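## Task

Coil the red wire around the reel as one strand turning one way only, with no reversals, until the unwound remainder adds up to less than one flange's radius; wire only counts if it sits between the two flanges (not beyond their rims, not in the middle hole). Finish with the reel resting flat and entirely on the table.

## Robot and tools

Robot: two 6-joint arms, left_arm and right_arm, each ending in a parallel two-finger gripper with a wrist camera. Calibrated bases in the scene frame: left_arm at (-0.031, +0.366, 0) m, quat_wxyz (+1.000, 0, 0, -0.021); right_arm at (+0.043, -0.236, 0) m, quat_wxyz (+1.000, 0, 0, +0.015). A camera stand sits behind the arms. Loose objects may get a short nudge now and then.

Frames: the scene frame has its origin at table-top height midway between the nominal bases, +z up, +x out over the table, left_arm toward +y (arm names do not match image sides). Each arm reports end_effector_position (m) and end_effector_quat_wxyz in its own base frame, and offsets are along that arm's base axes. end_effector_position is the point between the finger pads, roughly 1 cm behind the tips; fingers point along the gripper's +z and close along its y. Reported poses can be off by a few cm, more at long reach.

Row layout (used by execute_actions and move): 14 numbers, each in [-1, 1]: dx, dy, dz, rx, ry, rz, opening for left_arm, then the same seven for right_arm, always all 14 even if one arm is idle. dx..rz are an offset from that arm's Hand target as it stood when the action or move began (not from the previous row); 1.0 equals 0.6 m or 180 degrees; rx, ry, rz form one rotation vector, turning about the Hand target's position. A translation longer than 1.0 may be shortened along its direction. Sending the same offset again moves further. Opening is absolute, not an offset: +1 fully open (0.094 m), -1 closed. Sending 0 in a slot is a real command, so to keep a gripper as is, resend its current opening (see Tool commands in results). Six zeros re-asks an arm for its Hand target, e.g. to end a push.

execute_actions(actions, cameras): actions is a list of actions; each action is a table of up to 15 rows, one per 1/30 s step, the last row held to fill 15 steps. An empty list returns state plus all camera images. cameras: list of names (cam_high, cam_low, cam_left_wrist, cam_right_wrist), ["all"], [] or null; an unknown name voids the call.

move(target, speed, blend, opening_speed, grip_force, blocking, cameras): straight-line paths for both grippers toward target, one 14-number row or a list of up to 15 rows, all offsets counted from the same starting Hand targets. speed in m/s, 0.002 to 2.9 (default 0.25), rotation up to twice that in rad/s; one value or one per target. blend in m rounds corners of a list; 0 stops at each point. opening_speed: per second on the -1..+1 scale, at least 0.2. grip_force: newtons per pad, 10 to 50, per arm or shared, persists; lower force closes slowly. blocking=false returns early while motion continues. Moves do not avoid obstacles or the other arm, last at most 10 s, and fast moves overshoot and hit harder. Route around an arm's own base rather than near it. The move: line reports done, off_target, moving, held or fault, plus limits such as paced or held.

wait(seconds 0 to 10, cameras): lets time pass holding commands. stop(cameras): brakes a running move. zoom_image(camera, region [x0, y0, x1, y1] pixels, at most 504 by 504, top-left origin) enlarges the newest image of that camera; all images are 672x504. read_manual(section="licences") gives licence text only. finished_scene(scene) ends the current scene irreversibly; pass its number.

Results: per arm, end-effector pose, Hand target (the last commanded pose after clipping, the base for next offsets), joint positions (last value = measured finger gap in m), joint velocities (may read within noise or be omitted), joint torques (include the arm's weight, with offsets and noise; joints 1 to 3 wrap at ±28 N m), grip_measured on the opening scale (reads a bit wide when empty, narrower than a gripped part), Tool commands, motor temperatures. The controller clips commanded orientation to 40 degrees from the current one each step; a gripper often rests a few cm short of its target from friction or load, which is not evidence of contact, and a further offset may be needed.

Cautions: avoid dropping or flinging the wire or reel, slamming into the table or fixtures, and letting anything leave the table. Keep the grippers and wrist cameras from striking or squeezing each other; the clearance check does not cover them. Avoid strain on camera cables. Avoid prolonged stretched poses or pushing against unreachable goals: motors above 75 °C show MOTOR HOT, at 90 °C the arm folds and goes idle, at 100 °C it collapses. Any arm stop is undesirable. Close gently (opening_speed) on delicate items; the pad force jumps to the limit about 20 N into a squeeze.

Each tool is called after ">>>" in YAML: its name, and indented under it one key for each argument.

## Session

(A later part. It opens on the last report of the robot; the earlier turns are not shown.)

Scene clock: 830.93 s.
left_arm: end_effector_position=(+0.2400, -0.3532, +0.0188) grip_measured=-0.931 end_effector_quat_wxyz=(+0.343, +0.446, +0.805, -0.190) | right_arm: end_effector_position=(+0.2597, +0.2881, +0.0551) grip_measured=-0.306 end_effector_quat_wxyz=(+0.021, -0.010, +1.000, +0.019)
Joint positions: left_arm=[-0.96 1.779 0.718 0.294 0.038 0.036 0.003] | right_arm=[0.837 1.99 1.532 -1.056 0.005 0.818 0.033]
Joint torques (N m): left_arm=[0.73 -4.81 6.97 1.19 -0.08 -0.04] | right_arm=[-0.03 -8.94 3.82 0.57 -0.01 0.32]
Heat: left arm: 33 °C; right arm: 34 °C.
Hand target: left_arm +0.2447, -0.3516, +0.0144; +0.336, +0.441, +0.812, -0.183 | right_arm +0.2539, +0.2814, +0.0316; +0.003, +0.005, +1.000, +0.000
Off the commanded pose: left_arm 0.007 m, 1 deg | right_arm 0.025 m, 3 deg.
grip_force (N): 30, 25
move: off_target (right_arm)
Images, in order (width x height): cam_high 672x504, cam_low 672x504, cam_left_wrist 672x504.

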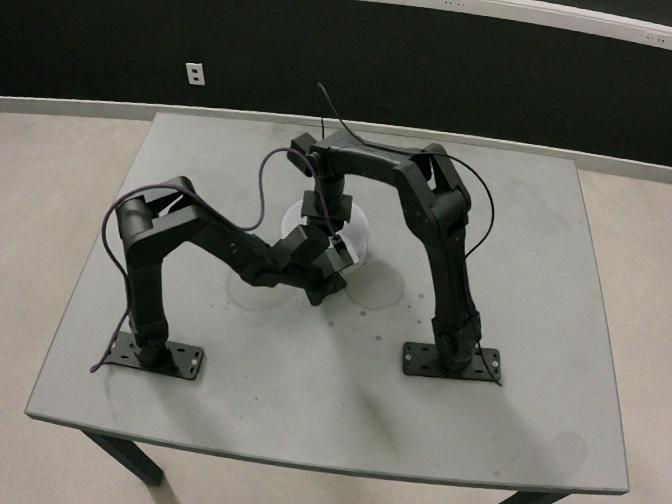

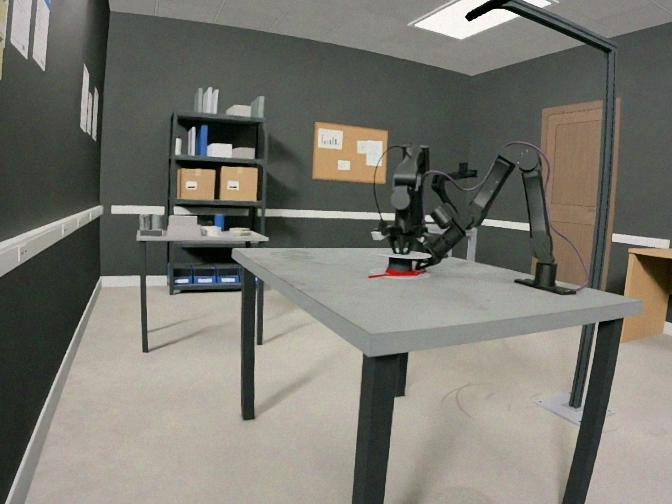

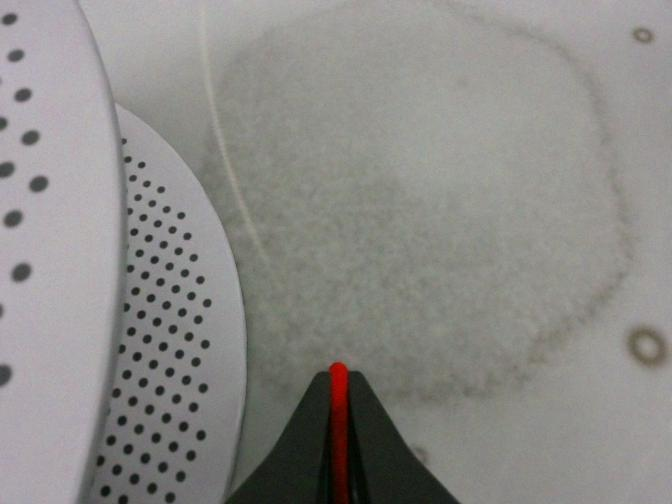

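>>> move:
  target: [-0.004,0.006,0.004,0,0,0,-0.95,0.0,0,0,0,0,0,-0.95]
  opening_speed: 0.6

>>> move:
  target:
    - [0,0,0,0,0,0,-0.95,0.008,0.01,0.1,0,0,0,-0.95]
    - [0,0,0,0,0,0,-0.95,0.008,0.01,0.1,0,0,0.5,-0.95]
    - [0,0,0,0,0,0,-0.95,0.008,0.01,0.1,0,0,0.66,-0.95]
  cameras: ["cam_right_wrist","cam_left_wrist"]

Scene clock: 835.00 s.
left_arm: end_effector_position=(+0.2400, -0.3532, +0.0188) grip_measured=-0.931 end_effector_quat_wxyz=(+0.343, +0.446, +0.805, -0.190) | right_arm: end_effector_position=(+0.2588, +0.2872, +0.0440) grip_measured=-0.948 end_effector_quat_wxyz=(+0.018, +0.000, +1.000, +0.016)
Joint positions: left_arm=[-0.96 1.779 0.718 0.294 0.038 0.036 0.003] | right_arm=[0.837 2.004 1.507 -1.026 0.004 0.837 0.002]
Joint torques (N m): left_arm=[0.75 -6.26 5.61 1.11 -0.07 -0.04] | right_arm=[-0.03 -10 5.91 0.25 -0.02 0.11]
Heat: left arm: 33 °C; right arm: 34 °C.
Hand target: left_arm +0.2423, -0.3480, +0.0168; +0.336, +0.441, +0.812, -0.183 | right_arm +0.2539, +0.2813, +0.0316; +0.003, +0.005, +1.000, +0.000
Off the commanded pose: left_arm 0.006 m, 1 deg | right_arm 0.015 m, 3 deg.
grip_force (N): 30, 25
move: off_target (right_arm)

Scene clock: 841.63 s.
left_arm: end_effector_position=(+0.2400, -0.3532, +0.0188) grip_measured=-0.931 end_effector_quat_wxyz=(+0.343, +0.446, +0.805, -0.190) | right_arm: end_effector_position=(+0.2583, +0.2866, +0.0914) grip_measured=-0.948 end_effector_quat_wxyz=(-0.007, +0.857, -0.515, +0.004)
Joint positions: left_arm=[-0.96 1.779 0.718 0.294 0.038 0.036 0.003] | right_arm=[0.837 2.004 1.699 -1.252 0.004 -1.222 0.002]
Joint torques (N m): left_arm=[0.75 -6.27 5.61 1.12 -0.07 -0.04] | right_arm=[-0.55 -10.69 9.2 0.06 -0.12 -0.12]
Heat: left arm: 33 °C; right arm: 35 °C.
Hand target: left_arm +0.2423, -0.3480, +0.0168; +0.336, +0.441, +0.812, -0.183 | right_arm +0.2588, +0.2874, +0.0916; -0.002, +0.858, -0.513, -0.003
Off the commanded pose: left_arm 0.006 m, 1 deg | right_arm 0.001 m, 1 deg.
grip_force (N): 30, 25
move: done
Images, in order (width x height): cam_left_wrist 672x504, cam_right_wrist 672x504.

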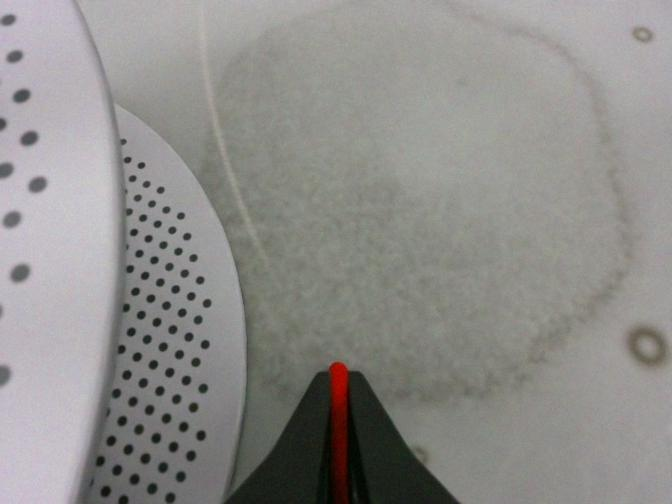

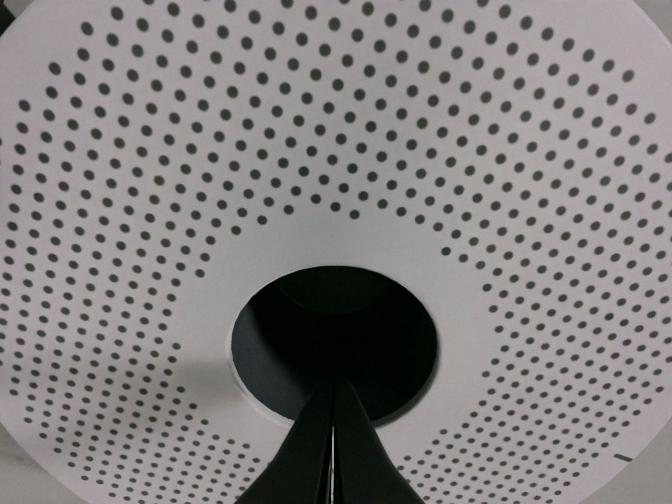

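>>> move:
  target: [0,0,0,0,0,0,-0.95,0,-0.001,-0.084,0,0,0,-0.95]
  speed: 0.1

>>> move:
  target: [0,0,0,0,0,0,-0.95,0,0,0,0,0,0,-0.1]
  opening_speed: 0.3

>>> move:
  target: [0,0,0,0,0,0,-0.95,-0.004,-0.004,-0.005,0,0,-0.25,-0.1]
  speed: 0.12
  cameras: ["cam_left_wrist","cam_low"]

>>> zoom_image:
  camera: "cam_low"
  region: [350, 220, 480, 320]

Scene clock: 844.70 s.
left_arm: end_effector_position=(+0.2400, -0.3532, +0.0188) grip_measured=-0.931 end_effector_quat_wxyz=(+0.343, +0.446, +0.805, -0.190) | right_arm: end_effector_position=(+0.2597, +0.2882, +0.0506) grip_measured=-0.948 end_effector_quat_wxyz=(-0.010, +0.858, -0.514, +0.004)
Joint positions: left_arm=[-0.96 1.779 0.718 0.294 0.038 0.036 0.003] | right_arm=[0.837 2.029 1.571 -1.093 0.004 -1.224 0.002]
Joint torques (N m): left_arm=[0.75 -6.27 5.6 1.12 -0.07 -0.05] | right_arm=[-0.62 -10.56 6.2 0.36 -0.13 -0.09]
Heat: left arm: 33 °C; right arm: 35 °C.
Hand target: left_arm +0.2423, -0.3480, +0.0168; +0.336, +0.441, +0.812, -0.183 | right_arm +0.2587, +0.2867, +0.0412; -0.002, +0.858, -0.513, -0.003
Off the commanded pose: left_arm 0.006 m, 1 deg | right_arm 0.010 m, 1 deg.
grip_force (N): 30, 25
move: done

Scene clock: 847.73 s.
left_arm: end_effector_position=(+0.2400, -0.3532, +0.0188) grip_measured=-0.931 end_effector_quat_wxyz=(+0.343, +0.446, +0.805, -0.190) | right_arm: end_effector_position=(+0.2595, +0.2880, +0.0608) grip_measured=-0.156 end_effector_quat_wxyz=(-0.017, +0.858, -0.513, +0.006)
Joint positions: left_arm=[-0.96 1.779 0.718 0.294 0.038 0.036 0.003] | right_arm=[0.837 2.005 1.577 -1.107 0.004 -1.226 0.04]
Joint torques (N m): left_arm=[0.73 -6.27 5.61 1.12 -0.07 -0.04] | right_arm=[-0.66 -8.65 5.55 0.54 -0.13 -0.09]
Heat: left arm: 33 °C; right arm: 35 °C.
Hand target: left_arm +0.2423, -0.3480, +0.0168; +0.336, +0.441, +0.812, -0.183 | right_arm +0.2587, +0.2867, +0.0412; -0.002, +0.858, -0.513, -0.003
Off the commanded pose: left_arm 0.006 m, 1 deg | right_arm 0.020 m, 2 deg.
grip_force (N): 30, 25
move: off_target (right_arm)

Scene clock: 851.73 s.
left_arm: end_effector_position=(+0.2429, -0.3513, +0.0187) grip_measured=-0.932 end_effector_quat_wxyz=(+0.346, +0.444, +0.806, -0.185) | right_arm: end_effector_position=(+0.2608, +0.2889, +0.0651) grip_measured=-0.110 end_effector_quat_wxyz=(+0.028, -0.613, +0.790, +0.002)
Joint positions: left_arm=[-0.957 1.779 0.718 0.294 0.026 0.038 0.003] | right_arm=[0.837 1.99 1.572 -1.098 0.006 -0.483 0.042]
Joint torques (N m): left_arm=[0.46 -6.28 5.6 1.12 0.06 -0.07] | right_arm=[-0.4 -8.54 3.37 0.71 -0.11 0.41]
Heat: left arm: 32 °C; right arm: 35 °C.
Hand target: left_arm +0.2423, -0.3481, +0.0168; +0.336, +0.441, +0.812, -0.183 | right_arm +0.2564, +0.2843, +0.0382; +0.003, -0.597, +0.802, +0.002
Off the commanded pose: left_arm 0.004 m, 1 deg | right_arm 0.028 m, 4 deg.
grip_force (N): 30, 25
move: off_target (right_arm)
Images, in order (width x height): cam_low 672x504, cam_left_wrist 672x504.

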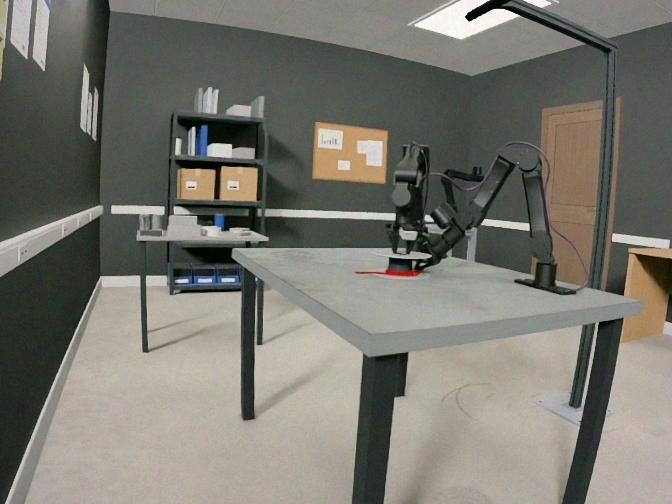

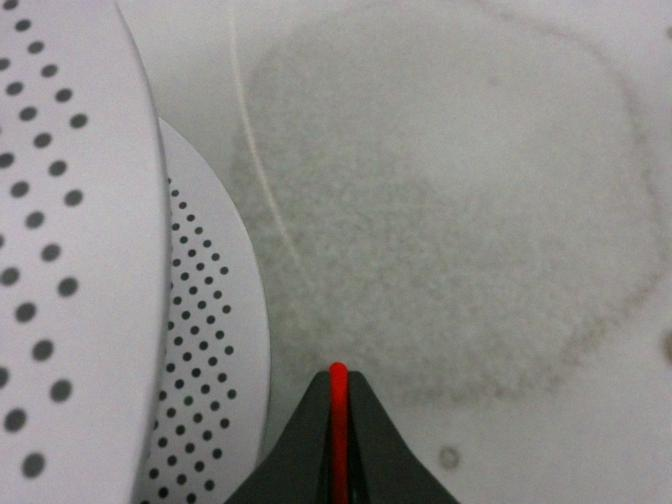

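Scaled by 3.877 from the camera's 672x504 image, which has a finer 960x720 frame.

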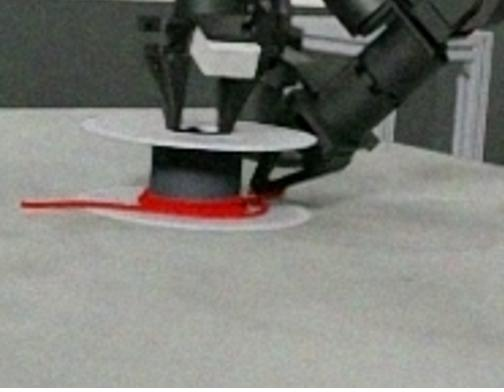

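>>> move:
  target:
    - [-0.047,0.052,0.03,0,0,0,-0.95,0,0,0,0,0,-0.1,-0.1]
    - [-0.047,0.185,0.03,-0.063,-0.055,0.0885,-0.95,0,0,0,0,0,-0.28,-0.1]
    - [0.015,0.227,0.022,-0.063,-0.055,0.0885,-0.95,0,0,0,0,0,-0.42,-0.1]
  speed: 0.1
  blend: [0.02,0.02,0]
  cameras: ["cam_left_wrist","cam_low","cam_high"]

>>> zoom_image:
  camera: "cam_low"
  region: [350, 220, 480, 320]

>>> zoom_image:
  camera: "cam_high"
  region: [250, 180, 420, 320]

Scene clock: 867.43 s.
left_arm: end_effector_position=(+0.2479, -0.2098, +0.0263) grip_measured=-0.932 end_effector_quat_wxyz=(+0.462, +0.302, +0.816, -0.172) | right_arm: end_effector_position=(+0.2622, +0.2906, +0.0652) grip_measured=-0.109 end_effector_quat_wxyz=(+0.023, +0.001, +0.999, +0.022)
Joint positions: left_arm=[-0.7 1.489 0.136 0.813 0.01 0.004 0.003] | right_arm=[0.837 1.99 1.572 -1.09 0.006 0.84 0.042]
Joint torques (N m): left_arm=[0.64 -2.24 4.7 1.79 0.11 0.1] | right_arm=[0.01 -8.55 3.6 0.6 -0.01 0.43]
Heat: left arm: 32 °C; right arm: 34 °C.
Hand target: left_arm +0.2513, -0.2119, +0.0300; +0.468, +0.304, +0.811, -0.175 | right_arm +0.2563, +0.2843, +0.0381; +0.003, +0.020, +1.000, +0.000
Off the commanded pose: left_arm 0.005 m, 1 deg | right_arm 0.028 m, 4 deg.
grip_force (N): 30, 25
move: off_target (right_arm)
Images, in order (width x height): cam_high 672x504, cam_low 672x504, cam_left_wrist 672x504.

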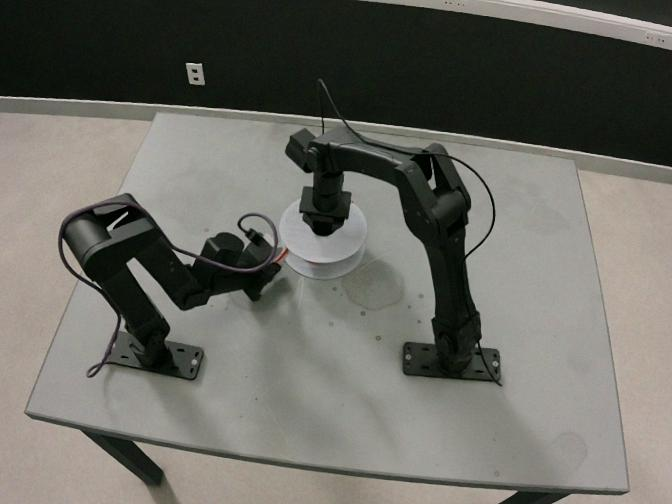

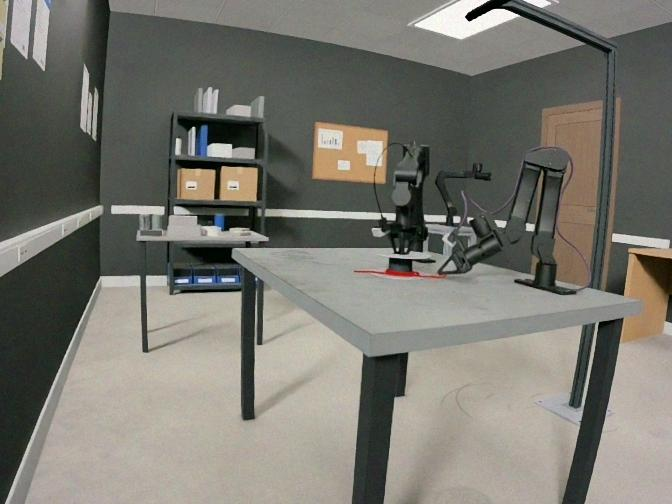

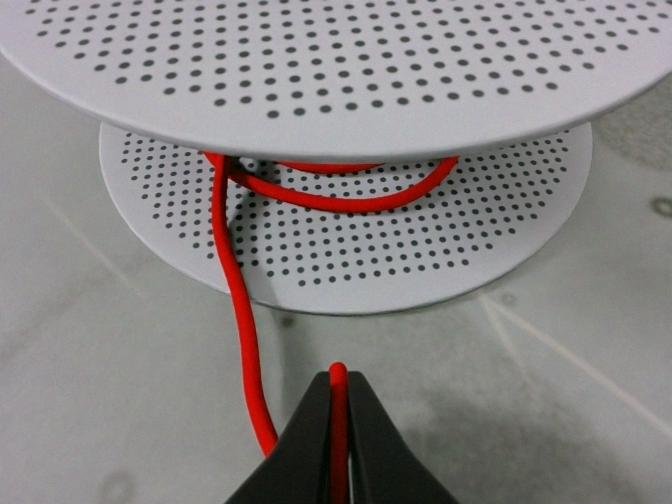

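Scaled by 3.877 from the camera's 672x504 image, which has a finer 960x720 frame.

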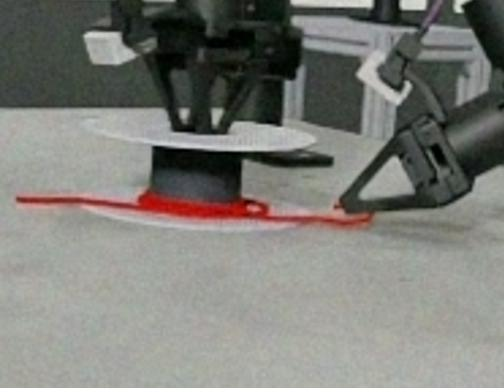

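Scaled by 2.965 from the camera's 672x504 image, which has a finer 960x720 frame.

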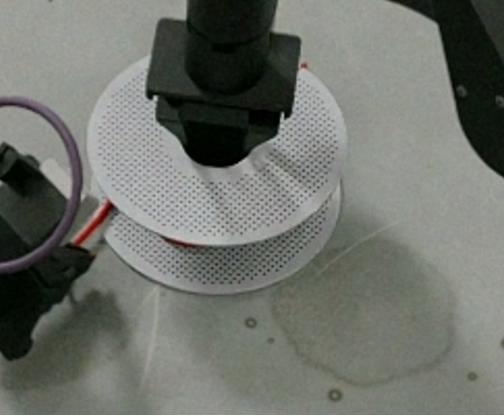

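>>> move:
  target: [0,0,0,0,0,0,-0.95,0.01,0.01,0.0,0,0,0,-0.95]
  opening_speed: 0.5

>>> move:
  target:
    - [0,0,0,0,0,0,-0.95,0,0,0.09,0,0,0,-0.95]
    - [0,0,0,0,0,0,-0.95,0,0,0.09,0,0,0.3,-0.95]
  cameras: ["cam_right_wrist","cam_left_wrist"]

Scene clock: 872.63 s.
left_arm: end_effector_position=(+0.2478, -0.2099, +0.0263) grip_measured=-0.932 end_effector_quat_wxyz=(+0.461, +0.303, +0.816, -0.172) | right_arm: end_effector_position=(+0.2622, +0.2905, +0.0452) grip_measured=-0.948 end_effector_quat_wxyz=(+0.010, +0.016, +1.000, +0.007)
Joint positions: left_arm=[-0.7 1.489 0.136 0.813 0.01 0.005 0.003] | right_arm=[0.837 2.044 1.571 -1.075 0.006 0.868 0.002]
Joint torques (N m): left_arm=[0.65 -2.24 4.72 1.79 0.11 0.09] | right_arm=[-0.12 -10.33 7.69 0.22 -0.04 0.09]
Heat: left arm: 32 °C; right arm: 34 °C.
Hand target: left_arm +0.2513, -0.2118, +0.0300; +0.468, +0.304, +0.811, -0.175 | right_arm +0.2623, +0.2903, +0.0381; +0.003, +0.020, +1.000, +0.000
Off the commanded pose: left_arm 0.005 m, 1 deg | right_arm 0.007 m, 1 deg.
grip_force (N): 30, 25
move: done

Scene clock: 876.37 s.
left_arm: end_effector_position=(+0.2478, -0.2099, +0.0263) grip_measured=-0.932 end_effector_quat_wxyz=(+0.461, +0.303, +0.816, -0.172) | right_arm: end_effector_position=(+0.2612, +0.2895, +0.0840) grip_measured=-0.948 end_effector_quat_wxyz=(-0.002, -0.433, +0.901, -0.004)
Joint positions: left_arm=[-0.7 1.489 0.136 0.813 0.01 0.005 0.003] | right_arm=[0.837 2.044 1.727 -1.261 0.006 -0.059 0.002]
Joint torques (N m): left_arm=[0.64 -2.24 4.71 1.79 0.11 0.08] | right_arm=[-0.4 -13.19 8.66 0.08 -0.11 -0.09]
Heat: left arm: 32 °C; right arm: 34 °C.
Hand target: left_arm +0.2513, -0.2118, +0.0300; +0.468, +0.304, +0.811, -0.175 | right_arm +0.2623, +0.2903, +0.0922; +0.003, -0.436, +0.900, +0.001
Off the commanded pose: left_arm 0.005 m, 1 deg | right_arm 0.008 m, 1 deg.
grip_force (N): 30, 25
move: done
Images, in order (width x height): cam_left_wrist 672x504, cam_right_wrist 672x504.

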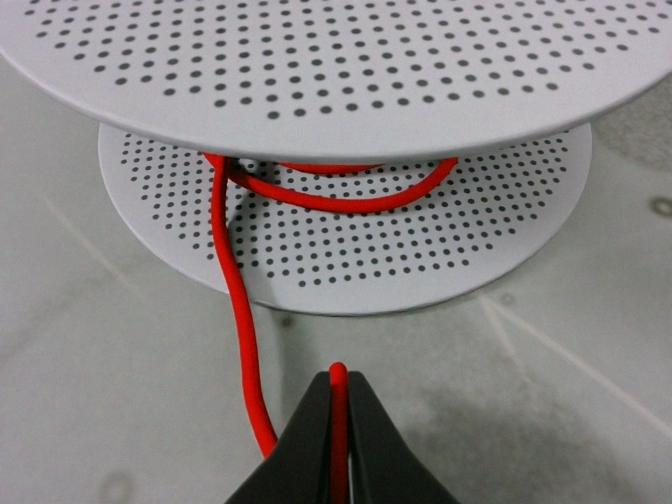

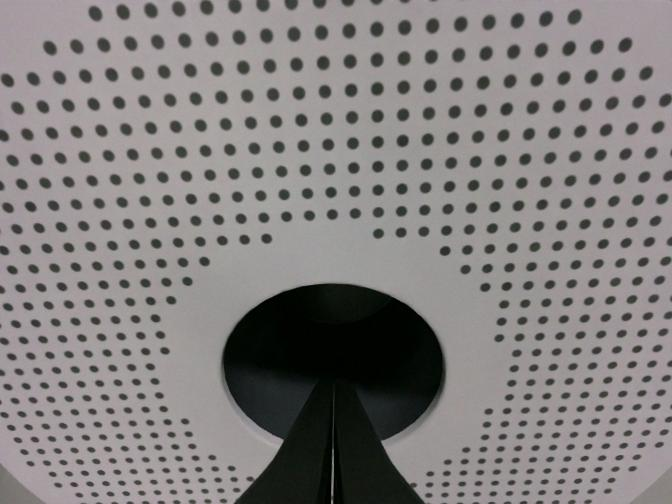

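>>> move:
  target: [0,0,0,0,0,0,-0.95,0,0,-0.105,0,0,0,-0.95]
  speed: 0.1

>>> move:
  target: [0,0,0,0,0,0,-0.95,0,0,-0.015,0,0,0,-0.15]
  opening_speed: 0.3
  grip_force: [30,35]

>>> move:
  target: [0,0,0,0,0,0,-0.95,0,0,0,0,0,-0.2,-0.15]
  speed: 0.12
  cameras: ["cam_left_wrist","cam_low"]

>>> zoom_image:
  camera: "cam_low"
  region: [350, 220, 480, 320]

Scene clock: 879.17 s.
left_arm: end_effector_position=(+0.2477, -0.2100, +0.0263) grip_measured=-0.932 end_effector_quat_wxyz=(+0.461, +0.303, +0.816, -0.172) | right_arm: end_effector_position=(+0.2632, +0.2917, +0.0400) grip_measured=-0.948 end_effector_quat_wxyz=(+0.013, -0.433, +0.901, +0.002)
Joint positions: left_arm=[-0.7 1.489 0.136 0.813 0.011 0.005 0.003] | right_arm=[0.837 2.053 1.564 -1.057 0.006 -0.059 0.002]
Joint torques (N m): left_arm=[0.64 -2.22 4.71 1.79 0.1 0.09] | right_arm=[-0.44 -10.55 6.15 0.41 -0.06 -0.1]
Heat: left arm: 32 °C; right arm: 35 °C.
Hand target: left_arm +0.2513, -0.2118, +0.0300; +0.468, +0.304, +0.811, -0.175 | right_arm +0.2623, +0.2903, +0.0291; +0.003, -0.436, +0.900, +0.001
Off the commanded pose: left_arm 0.005 m, 1 deg | right_arm 0.011 m, 1 deg.
grip_force (N): 30, 25
move: off_target (right_arm)

Scene clock: 882.03 s.
left_arm: end_effector_position=(+0.2477, -0.2100, +0.0263) grip_measured=-0.932 end_effector_quat_wxyz=(+0.461, +0.303, +0.816, -0.172) | right_arm: end_effector_position=(+0.2617, +0.2911, +0.0579) grip_measured=-0.194 end_effector_quat_wxyz=(+0.029, -0.438, +0.898, +0.011)
Joint positions: left_arm=[-0.7 1.489 0.136 0.813 0.011 0.005 0.003] | right_arm=[0.837 1.997 1.553 -1.065 0.002 -0.07 0.038]
Joint torques (N m): left_arm=[0.65 -2.22 4.68 1.79 0.1 0.08] | right_arm=[-0.34 -5.72 4.38 0.9 -0.05 0.04]
Heat: left arm: 32 °C; right arm: 35 °C.
Hand target: left_arm +0.2513, -0.2118, +0.0300; +0.468, +0.304, +0.811, -0.175 | right_arm +0.2623, +0.2903, +0.0201; +0.003, -0.436, +0.900, +0.001
Off the commanded pose: left_arm 0.005 m, 1 deg | right_arm 0.038 m, 3 deg.
grip_force (N): 30, 35
move: off_target (right_arm)

Scene clock: 885.30 s.
left_arm: end_effector_position=(+0.2518, -0.2126, +0.0347) grip_measured=-0.932 end_effector_quat_wxyz=(+0.478, +0.300, +0.807, -0.176) | right_arm: end_effector_position=(+0.2639, +0.2993, +0.0611) grip_measured=-0.161 end_effector_quat_wxyz=(+0.035, -0.161, +0.986, +0.031)
Joint positions: left_arm=[-0.7 1.489 0.136 0.851 0.008 0.007 0.003] | right_arm=[0.844 1.994 1.559 -1.043 -0.004 0.519 0.039]
Joint torques (N m): left_arm=[0.65 -2.21 4.67 1.44 0.14 0.06] | right_arm=[-0.69 -5.5 4.25 0.7 0.06 0.47]
Motor temperatures (°C): left_arm=[27 31 32 30 23 24 25] | right_arm=[22 34 27 27 22 24 23]
Heat: left arm: 32 °C; right arm: 34 °C.
Hand target: left_arm +0.2512, -0.2118, +0.0300; +0.468, +0.304, +0.811, -0.175 | right_arm +0.2623, +0.2904, +0.0202; +0.003, -0.136, +0.991, +0.000
Off the commanded pose: left_arm 0.005 m, 1 deg | right_arm 0.042 m, 6 deg.
grip_force (N): 30, 35
move: off_target (right_arm)
Images, in order (width x height): cam_low 672x504, cam_left_wrist 672x504.

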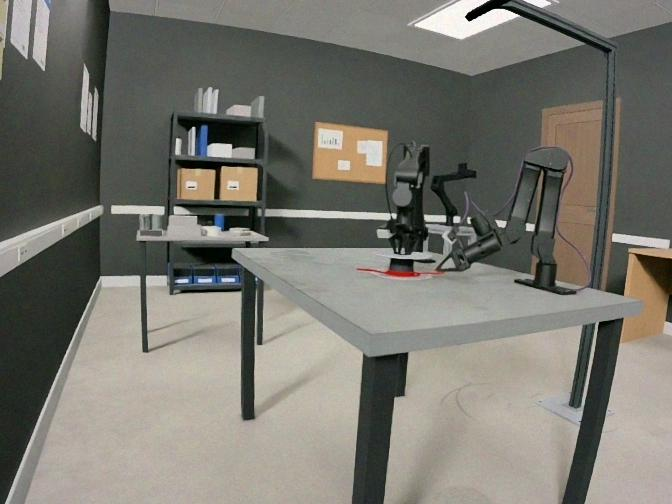

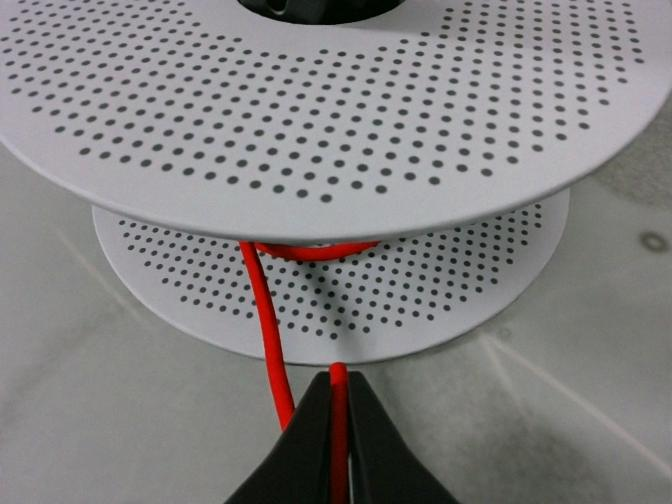

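Scaled by 3.877 from the camera's 672x504 image, which has a finer 960x720 frame.

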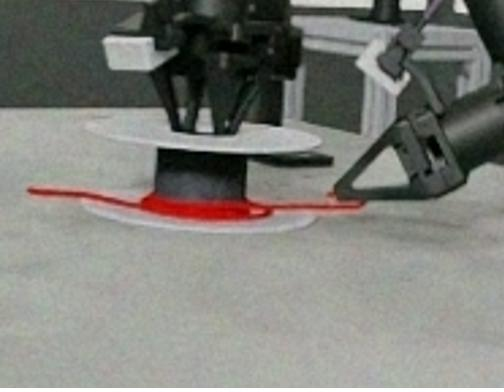

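>>> move:
  target: [0.038,-0.033,-0.012,0,0,0,-0.95,0,-0.01,0,0,0,-0.19,-0.15]
  speed: 0.1
  cameras: ["cam_left_wrist","cam_low"]

>>> zoom_image:
  camera: "cam_low"
  region: [350, 220, 480, 320]

Scene clock: 890.00 s.
left_arm: end_effector_position=(+0.2659, -0.2253, +0.0186) grip_measured=-0.932 end_effector_quat_wxyz=(+0.461, +0.304, +0.816, -0.172) | right_arm: end_effector_position=(+0.2645, +0.2995, +0.0616) grip_measured=-0.160 end_effector_quat_wxyz=(+0.025, +0.132, +0.990, +0.041)
Joint positions: left_arm=[-0.7 1.645 0.217 0.887 0.011 0.007 0.003] | right_arm=[0.843 1.992 1.559 -1.041 -0.004 1.107 0.039]
Joint torques (N m): left_arm=[0.38 -2.26 6.71 1.68 0.07 0.05] | right_arm=[-1.46 -6.43 2.76 0.68 0.07 0.48]
Heat: left arm: 32 °C; right arm: 34 °C.
Hand target: left_arm +0.2741, -0.2316, +0.0228; +0.469, +0.304, +0.811, -0.175 | right_arm +0.2623, +0.2844, +0.0202; +0.003, +0.161, +0.987, -0.001
Off the commanded pose: left_arm 0.011 m, 1 deg | right_arm 0.044 m, 6 deg.
grip_force (N): 30, 35
move: off_target (left_arm, right_arm)
Images, in order (width x height): cam_low 672x504, cam_left_wrist 672x504.

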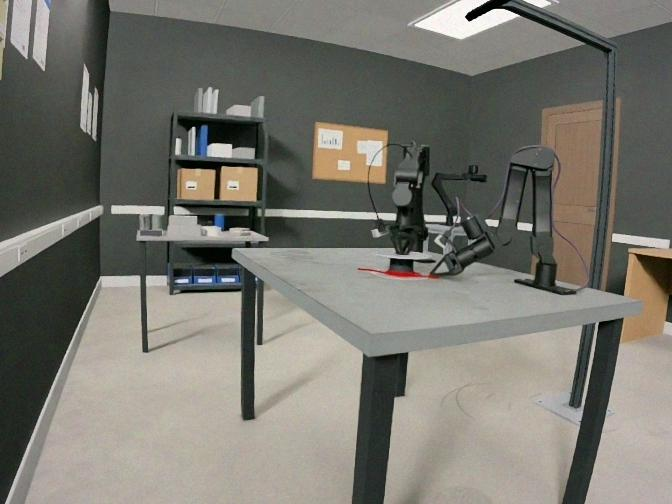

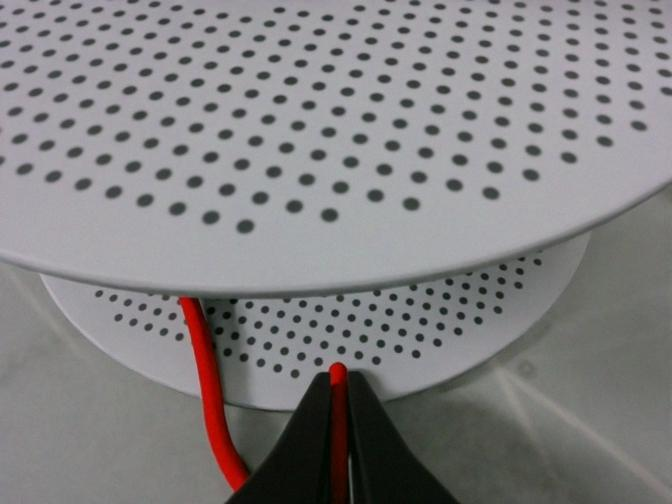

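Scaled by 3.877 from the camera's 672x504 image, which has a finer 960x720 frame.

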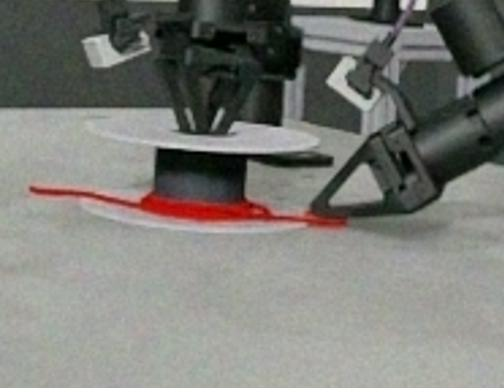

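>>> move:
  target: [0,0,0,0,0,0,-0.95,0,0.012,0.055,0,0,0,-0.1]
  speed: 0.1

>>> move:
  target: [0,0,0,0,0,0,-0.95,0,0,0,0,0,-0.19,-0.1]
  speed: 0.12
  cameras: ["cam_left_wrist","cam_low"]

>>> zoom_image:
  camera: "cam_low"
  region: [350, 220, 480, 320]

Scene clock: 892.77 s.
left_arm: end_effector_position=(+0.2666, -0.2258, +0.0186) grip_measured=-0.932 end_effector_quat_wxyz=(+0.462, +0.304, +0.816, -0.172) | right_arm: end_effector_position=(+0.2643, +0.2984, +0.0664) grip_measured=-0.109 end_effector_quat_wxyz=(+0.017, +0.148, +0.988, +0.026)
Joint positions: left_arm=[-0.7 1.649 0.22 0.888 0.011 0.007 0.003] | right_arm=[0.843 2.018 1.618 -1.108 -0.001 1.14 0.042]
Joint torques (N m): left_arm=[0.38 -2.51 6.43 1.67 0.07 0.05] | right_arm=[-0.46 -8.9 8.02 0.07 0.05 0.26]
Heat: left arm: 32 °C; right arm: 34 °C.
Hand target: left_arm +0.2742, -0.2317, +0.0229; +0.469, +0.304, +0.811, -0.175 | right_arm +0.2622, +0.2916, +0.0531; +0.003, +0.161, +0.987, -0.001
Off the commanded pose: left_arm 0.010 m, 1 deg | right_arm 0.015 m, 4 deg.
grip_force (N): 30, 35
move: off_target (right_arm)

Scene clock: 895.93 s.
left_arm: end_effector_position=(+0.2666, -0.2258, +0.0186) grip_measured=-0.932 end_effector_quat_wxyz=(+0.462, +0.304, +0.816, -0.172) | right_arm: end_effector_position=(+0.2643, +0.2983, +0.0677) grip_measured=-0.104 end_effector_quat_wxyz=(+0.008, +0.434, +0.900, +0.030)
Joint positions: left_arm=[-0.7 1.649 0.22 0.888 0.011 0.007 0.003] | right_arm=[0.843 2.018 1.623 -1.115 -0.001 1.741 0.042]
Joint torques (N m): left_arm=[0.36 -2.51 6.45 1.66 0.07 0.05] | right_arm=[-0.47 -8.61 8.03 0.08 0.04 0.18]
Heat: left arm: 32 °C; right arm: 34 °C.
Hand target: left_arm +0.2741, -0.2317, +0.0229; +0.469, +0.304, +0.811, -0.175 | right_arm +0.2623, +0.2916, +0.0531; +0.003, +0.444, +0.896, -0.002
Off the commanded pose: left_arm 0.010 m, 1 deg | right_arm 0.016 m, 4 deg.
grip_force (N): 30, 35
move: off_target (right_arm)
Images, in order (width x height): cam_low 672x504, cam_left_wrist 672x504.

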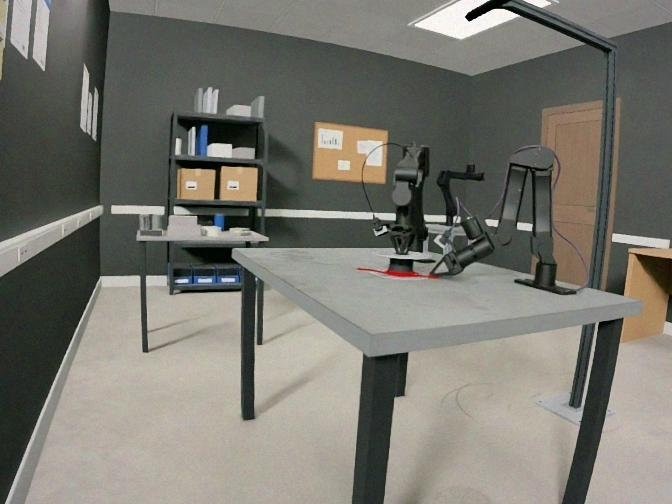

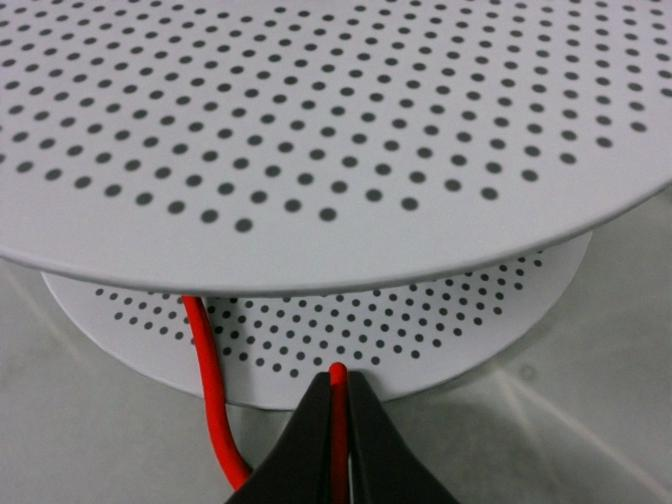

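Scaled by 3.877 from the camera's 672x504 image, which has a finer 960x720 frame.

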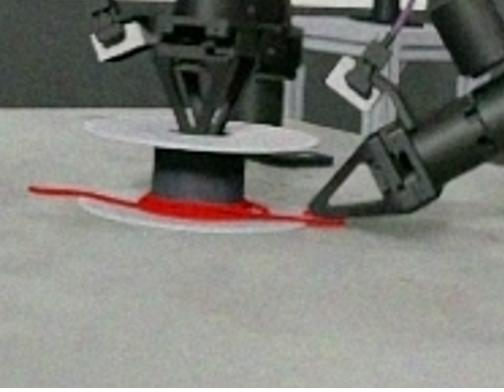

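>>> move:
  target: [0,0,0,0,0,0,-0.95,0.003,0.01,0.0,0,0,0,-0.95]
  opening_speed: 0.5

>>> move:
  target:
    - [0,0,0,0,0,0,-0.95,0,0,0.07,0,0,0,-0.95]
    - [0,0,0,0,0,0,-0.95,0,0,0.07,0,0,0.55,-0.95]
    - [0,0,0,0,0,0,-0.95,0,0,-0.025,0,0,0.55,-0.95]
  cameras: ["cam_right_wrist"]

>>> move:
  target: [0,0,0,0,0,0,-0.95,0,0,-0.01,0,0,0,0.4]
  opening_speed: 0.4
  grip_force: [30,20]

>>> move:
  target: [0,0,0,0,0,0,-0.95,0,0,0,0,0,-0.22,0.4]
  speed: 0.12
  cameras: ["cam_left_wrist","cam_low"]

>>> zoom_image:
  camera: "cam_low"
  region: [350, 220, 480, 320]

Scene clock: 901.00 s.
left_arm: end_effector_position=(+0.2674, -0.2265, +0.0187) grip_measured=-0.932 end_effector_quat_wxyz=(+0.462, +0.304, +0.815, -0.172) | right_arm: end_effector_position=(+0.2637, +0.2976, +0.0562) grip_measured=-0.948 end_effector_quat_wxyz=(+0.003, +0.441, +0.897, +0.010)
Joint positions: left_arm=[-0.7 1.652 0.223 0.888 0.011 0.007 0.003] | right_arm=[0.843 2.061 1.643 -1.131 -0.001 1.757 0.002]
Joint torques (N m): left_arm=[0.38 -2.74 6.09 1.67 0.07 0.05] | right_arm=[0.17 -10.47 9.32 0.03 0.04 0.09]
Heat: left arm: 32 °C; right arm: 34 °C.
Hand target: left_arm +0.2741, -0.2316, +0.0228; +0.469, +0.304, +0.811, -0.175 | right_arm +0.2640, +0.2976, +0.0532; +0.003, +0.444, +0.896, -0.002
Off the commanded pose: left_arm 0.009 m, 1 deg | right_arm 0.003 m, 1 deg.
grip_force (N): 30, 35
move: done

Scene clock: 907.07 s.
left_arm: end_effector_position=(+0.2675, -0.2266, +0.0188) grip_measured=-0.932 end_effector_quat_wxyz=(+0.462, +0.304, +0.815, -0.172) | right_arm: end_effector_position=(+0.2640, +0.2980, +0.0462) grip_measured=-0.948 end_effector_quat_wxyz=(+0.007, -0.389, +0.921, +0.004)
Joint positions: left_arm=[-0.7 1.652 0.224 0.888 0.011 0.007 0.003] | right_arm=[0.843 2.075 1.623 -1.102 -0.001 0.044 0.002]
Joint torques (N m): left_arm=[0.38 -2.71 6.04 1.67 0.07 0.05] | right_arm=[-0.05 -11.21 6.32 0.39 -0.02 -0.11]
Heat: left arm: 32 °C; right arm: 34 °C.
Hand target: left_arm +0.2741, -0.2316, +0.0228; +0.468, +0.304, +0.811, -0.175 | right_arm +0.2640, +0.2976, +0.0382; +0.003, -0.393, +0.920, +0.001
Off the commanded pose: left_arm 0.009 m, 1 deg | right_arm 0.008 m, 1 deg.
grip_force (N): 30, 35
move: done
Images, in order (width x height): cam_right_wrist 672x504.

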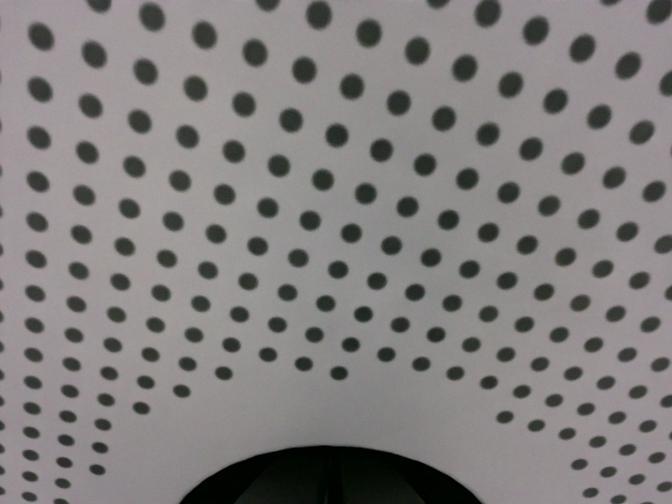

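Scene clock: 910.67 s.
left_arm: end_effector_position=(+0.2675, -0.2266, +0.0188) grip_measured=-0.932 end_effector_quat_wxyz=(+0.462, +0.304, +0.815, -0.172) | right_arm: end_effector_position=(+0.2625, +0.2963, +0.0592) grip_measured=-0.178 end_effector_quat_wxyz=(+0.018, -0.392, +0.920, +0.009)
Joint positions: left_arm=[-0.7 1.652 0.224 0.888 0.011 0.007 0.003] | right_arm=[0.843 2.035 1.615 -1.112 -0.001 0.037 0.039]
Joint torques (N m): left_arm=[0.38 -2.73 6.04 1.67 0.07 0.05] | right_arm=[-0.06 -7.77 5.37 0.78 -0.01 -0.03]
Heat: left arm: 32 °C; right arm: 34 °C.
Hand target: left_arm +0.2741, -0.2316, +0.0228; +0.468, +0.304, +0.811, -0.175 | right_arm +0.2640, +0.2976, +0.0322; +0.003, -0.393, +0.920, +0.001
Off the commanded pose: left_arm 0.009 m, 1 deg | right_arm 0.027 m, 2 deg.
grip_force (N): 30, 20
move: off_target (right_arm)

Scene clock: 914.20 s.
left_arm: end_effector_position=(+0.2740, -0.2309, +0.0260) grip_measured=-0.932 end_effector_quat_wxyz=(+0.475, +0.300, +0.809, -0.174) | right_arm: end_effector_position=(+0.2643, +0.3003, +0.0629) grip_measured=-0.114 end_effector_quat_wxyz=(+0.023, -0.084, +0.996, +0.019)
Joint positions: left_arm=[-0.7 1.658 0.24 0.907 0.006 0.007 0.003] | right_arm=[0.849 2.028 1.618 -1.101 0.005 0.68 0.042]
Joint torques (N m): left_arm=[0.38 -3.1 4.53 1.52 0.13 0.05] | right_arm=[-0.46 -7.16 5.16 0.65 -0.02 0.54]
Heat: left arm: 32 °C; right arm: 34 °C.
Hand target: left_arm +0.2740, -0.2316, +0.0228; +0.468, +0.304, +0.811, -0.175 | right_arm +0.2641, +0.2975, +0.0321; +0.003, -0.058, +0.998, +0.000
Off the commanded pose: left_arm 0.003 m, 1 deg | right_arm 0.031 m, 4 deg.
grip_force (N): 30, 20
move: off_target (right_arm)
Images, in order (width x height): cam_low 672x504, cam_left_wrist 672x504.

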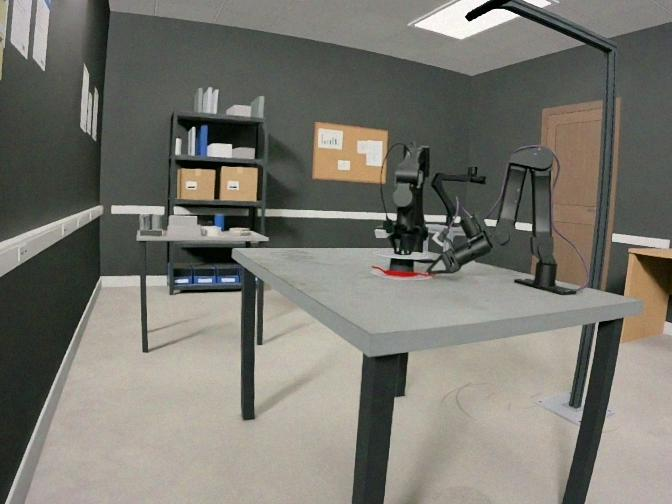

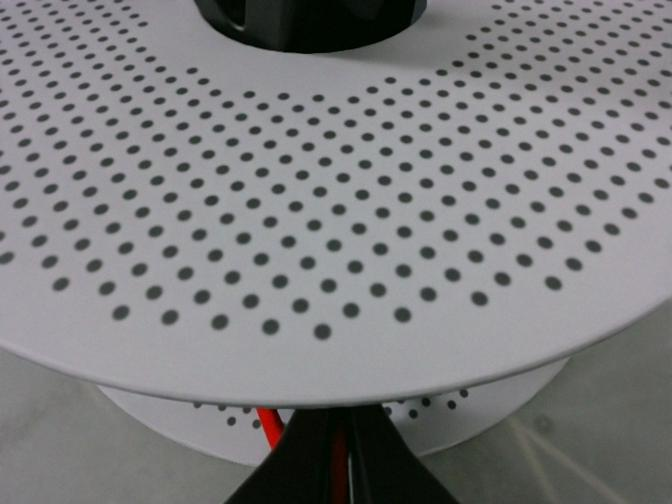

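Scaled by 3.877 from the camera's 672x504 image, which has a finer 960x720 frame.

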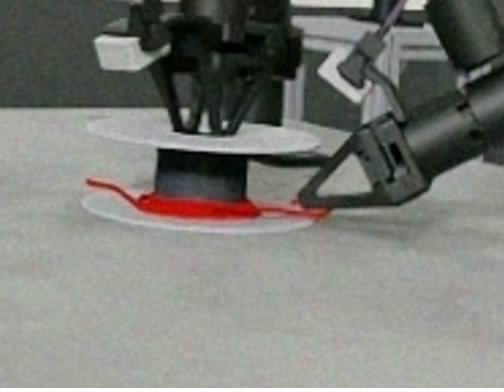

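>>> move:
  target: [0.03,-0.026,-0.008,0,0,0,-0.95,-0.003,-0.008,0.01,0,0,-0.2,0.4]
  speed: 0.1
  cameras: ["cam_left_wrist","cam_low"]

>>> zoom_image:
  camera: "cam_low"
  region: [350, 220, 480, 320]

Scene clock: 918.80 s.
left_arm: end_effector_position=(+0.2956, -0.2360, +0.0215) grip_measured=-0.932 end_effector_quat_wxyz=(+0.482, +0.289, +0.813, -0.155) | right_arm: end_effector_position=(+0.2627, +0.2971, +0.0658) grip_measured=-0.068 end_effector_quat_wxyz=(+0.018, +0.211, +0.977, +0.020)
Joint positions: left_arm=[-0.693 1.749 0.315 0.925 -0.035 0.012 0.003] | right_arm=[0.849 2.02 1.619 -1.117 0.011 1.275 0.044]
Joint torques (N m): left_arm=[-0.39 -3.33 5.79 1.44 0.58 -0.02] | right_arm=[-0.88 -7.83 4.93 0.61 -0.07 0.88]
Heat: left arm: 32 °C; right arm: 34 °C.
Hand target: left_arm +0.2921, -0.2471, +0.0179; +0.468, +0.304, +0.811, -0.175 | right_arm +0.2622, +0.2927, +0.0381; +0.003, +0.253, +0.967, -0.001
Off the commanded pose: left_arm 0.012 m, 3 deg | right_arm 0.028 m, 6 deg.
grip_force (N): 30, 20
move: off_target (left_arm, right_arm)
Images, in order (width x height): cam_low 672x504, cam_left_wrist 672x504.

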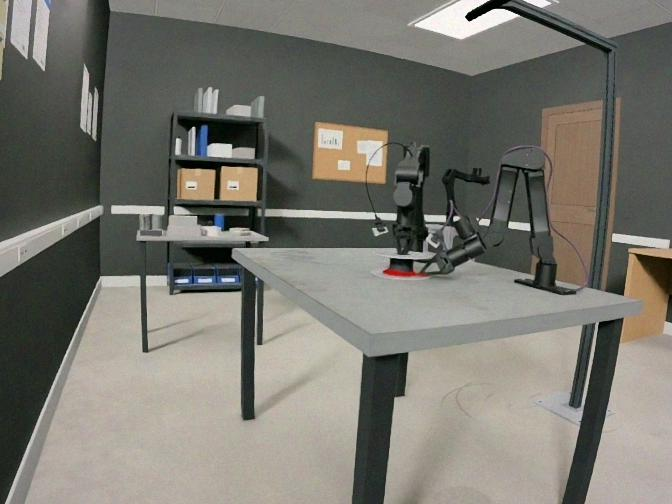

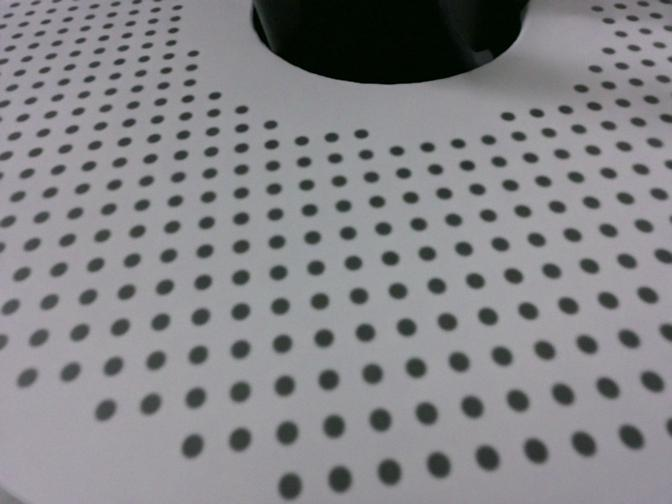

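Scaled by 3.877 from the camera's 672x504 image, which has a finer 960x720 frame.

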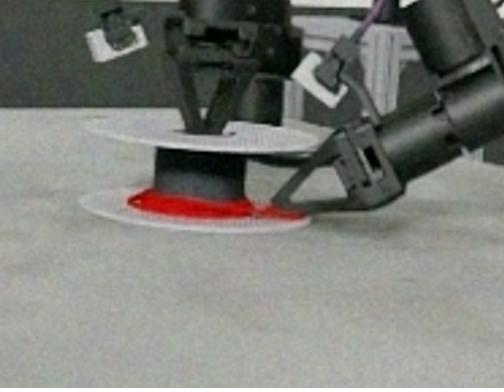

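>>> move:
  target: [0,0,0,0,0,0,-0.78,0,0,0,0,0,0,0.4]
  opening_speed: 0.5

>>> move:
  target:
    - [-0.08,0.07,0.01,0,0,0,-0.78,0,0,0,0,0,0,0.4]
    - [-0.16,0.14,0.05,0,0,0,-0.78,0,0,0,0,0,0,0.4]
  speed: 0.1
  cameras: ["cam_left_wrist","cam_low","cam_high"]

>>> zoom_image:
  camera: "cam_low"
  region: [350, 220, 480, 320]

>>> zoom_image:
  camera: "cam_high"
  region: [250, 180, 420, 320]

Scene clock: 921.17 s.
left_arm: end_effector_position=(+0.2947, -0.2384, +0.0216) grip_measured=-0.782 end_effector_quat_wxyz=(+0.480, +0.293, +0.811, -0.160) | right_arm: end_effector_position=(+0.2628, +0.2970, +0.0658) grip_measured=-0.068 end_effector_quat_wxyz=(+0.018, +0.218, +0.976, +0.020)
Joint positions: left_arm=[-0.693 1.751 0.317 0.925 -0.022 0.012 0.01] | right_arm=[0.849 2.02 1.619 -1.117 0.012 1.288 0.044]
Joint torques (N m): left_arm=[-0.39 -3.4 5.65 1.44 0.43 -0.01] | right_arm=[-0.83 -7.77 4.89 0.61 -0.05 0.75]
Heat: left arm: 32 °C; right arm: 34 °C.
Hand target: left_arm +0.2922, -0.2472, +0.0181; +0.469, +0.304, +0.811, -0.175 | right_arm +0.2623, +0.2927, +0.0381; +0.003, +0.253, +0.967, -0.001
Off the commanded pose: left_arm 0.010 m, 2 deg | right_arm 0.028 m, 5 deg.
grip_force (N): 30, 20
move: off_target (right_arm)

Scene clock: 924.57 s.
left_arm: end_effector_position=(+0.1966, -0.1651, +0.0496) grip_measured=-0.782 end_effector_quat_wxyz=(+0.458, +0.305, +0.817, -0.173) | right_arm: end_effector_position=(+0.2628, +0.2970, +0.0658) grip_measured=-0.068 end_effector_quat_wxyz=(+0.018, +0.232, +0.972, +0.020)
Joint positions: left_arm=[-0.679 0.66 0.011 0.1 0.033 0.017 0.01] | right_arm=[0.849 2.02 1.619 -1.117 0.012 1.317 0.044]
Joint torques (N m): left_arm=[0.69 -0.08 6.16 1.57 0.06 0.09] | right_arm=[-0.88 -7.86 4.78 0.61 -0.07 0.41]
Heat: left arm: 32 °C; right arm: 34 °C.
Hand target: left_arm +0.1961, -0.1632, +0.0480; +0.469, +0.304, +0.811, -0.175 | right_arm +0.2623, +0.2927, +0.0381; +0.003, +0.253, +0.967, -0.001
Off the commanded pose: left_arm 0.002 m, 1 deg | right_arm 0.028 m, 4 deg.
joint sent to its limit (left arm) — joint 3 (elbow), lower limit, where the elbow is as bent as it goes. The joint targets still meet the commanded pose.
grip_force (N): 30, 20
move: off_target (right_arm)
Images, in order (width x height): cam_high 672x504, cam_low 672x504, cam_left_wrist 672x504.

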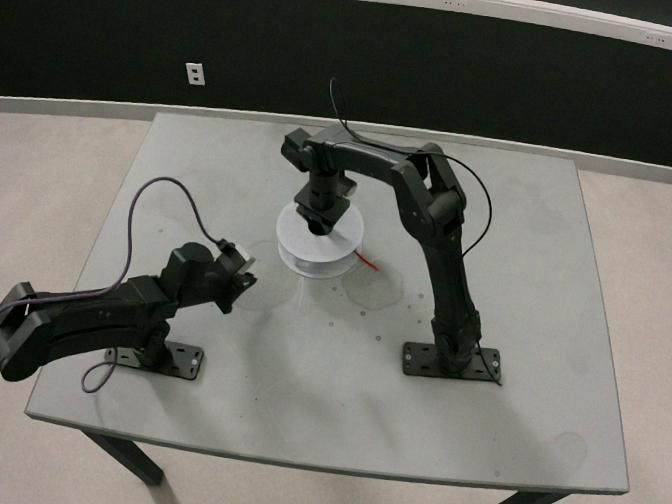

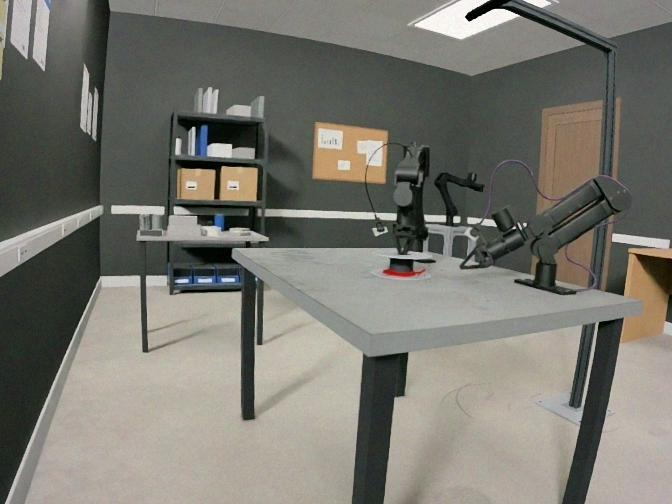

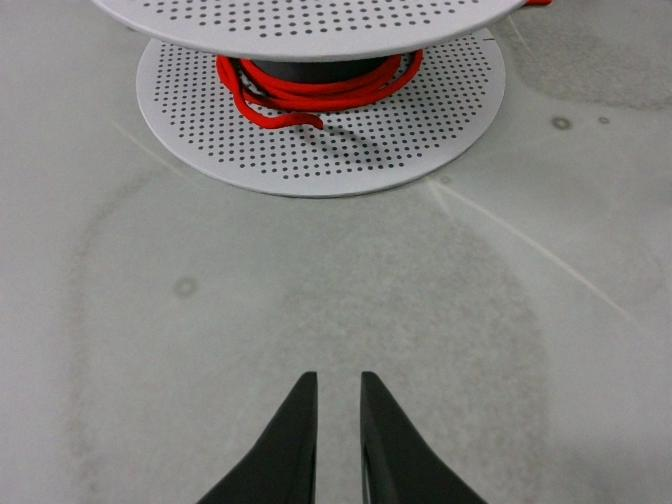

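Scaled by 3.877 from the camera's 672x504 image, which has a finer 960x720 frame.

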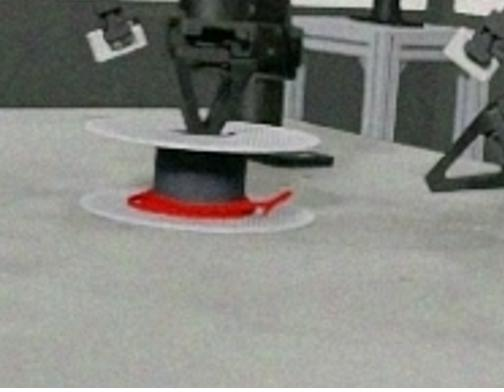

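Scaled by 2.965 from the camera's 672x504 image, which has a finer 960x720 frame.

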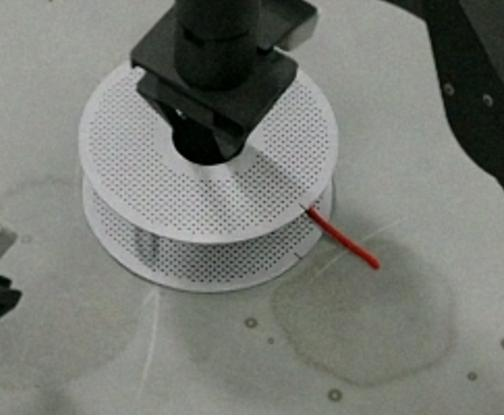

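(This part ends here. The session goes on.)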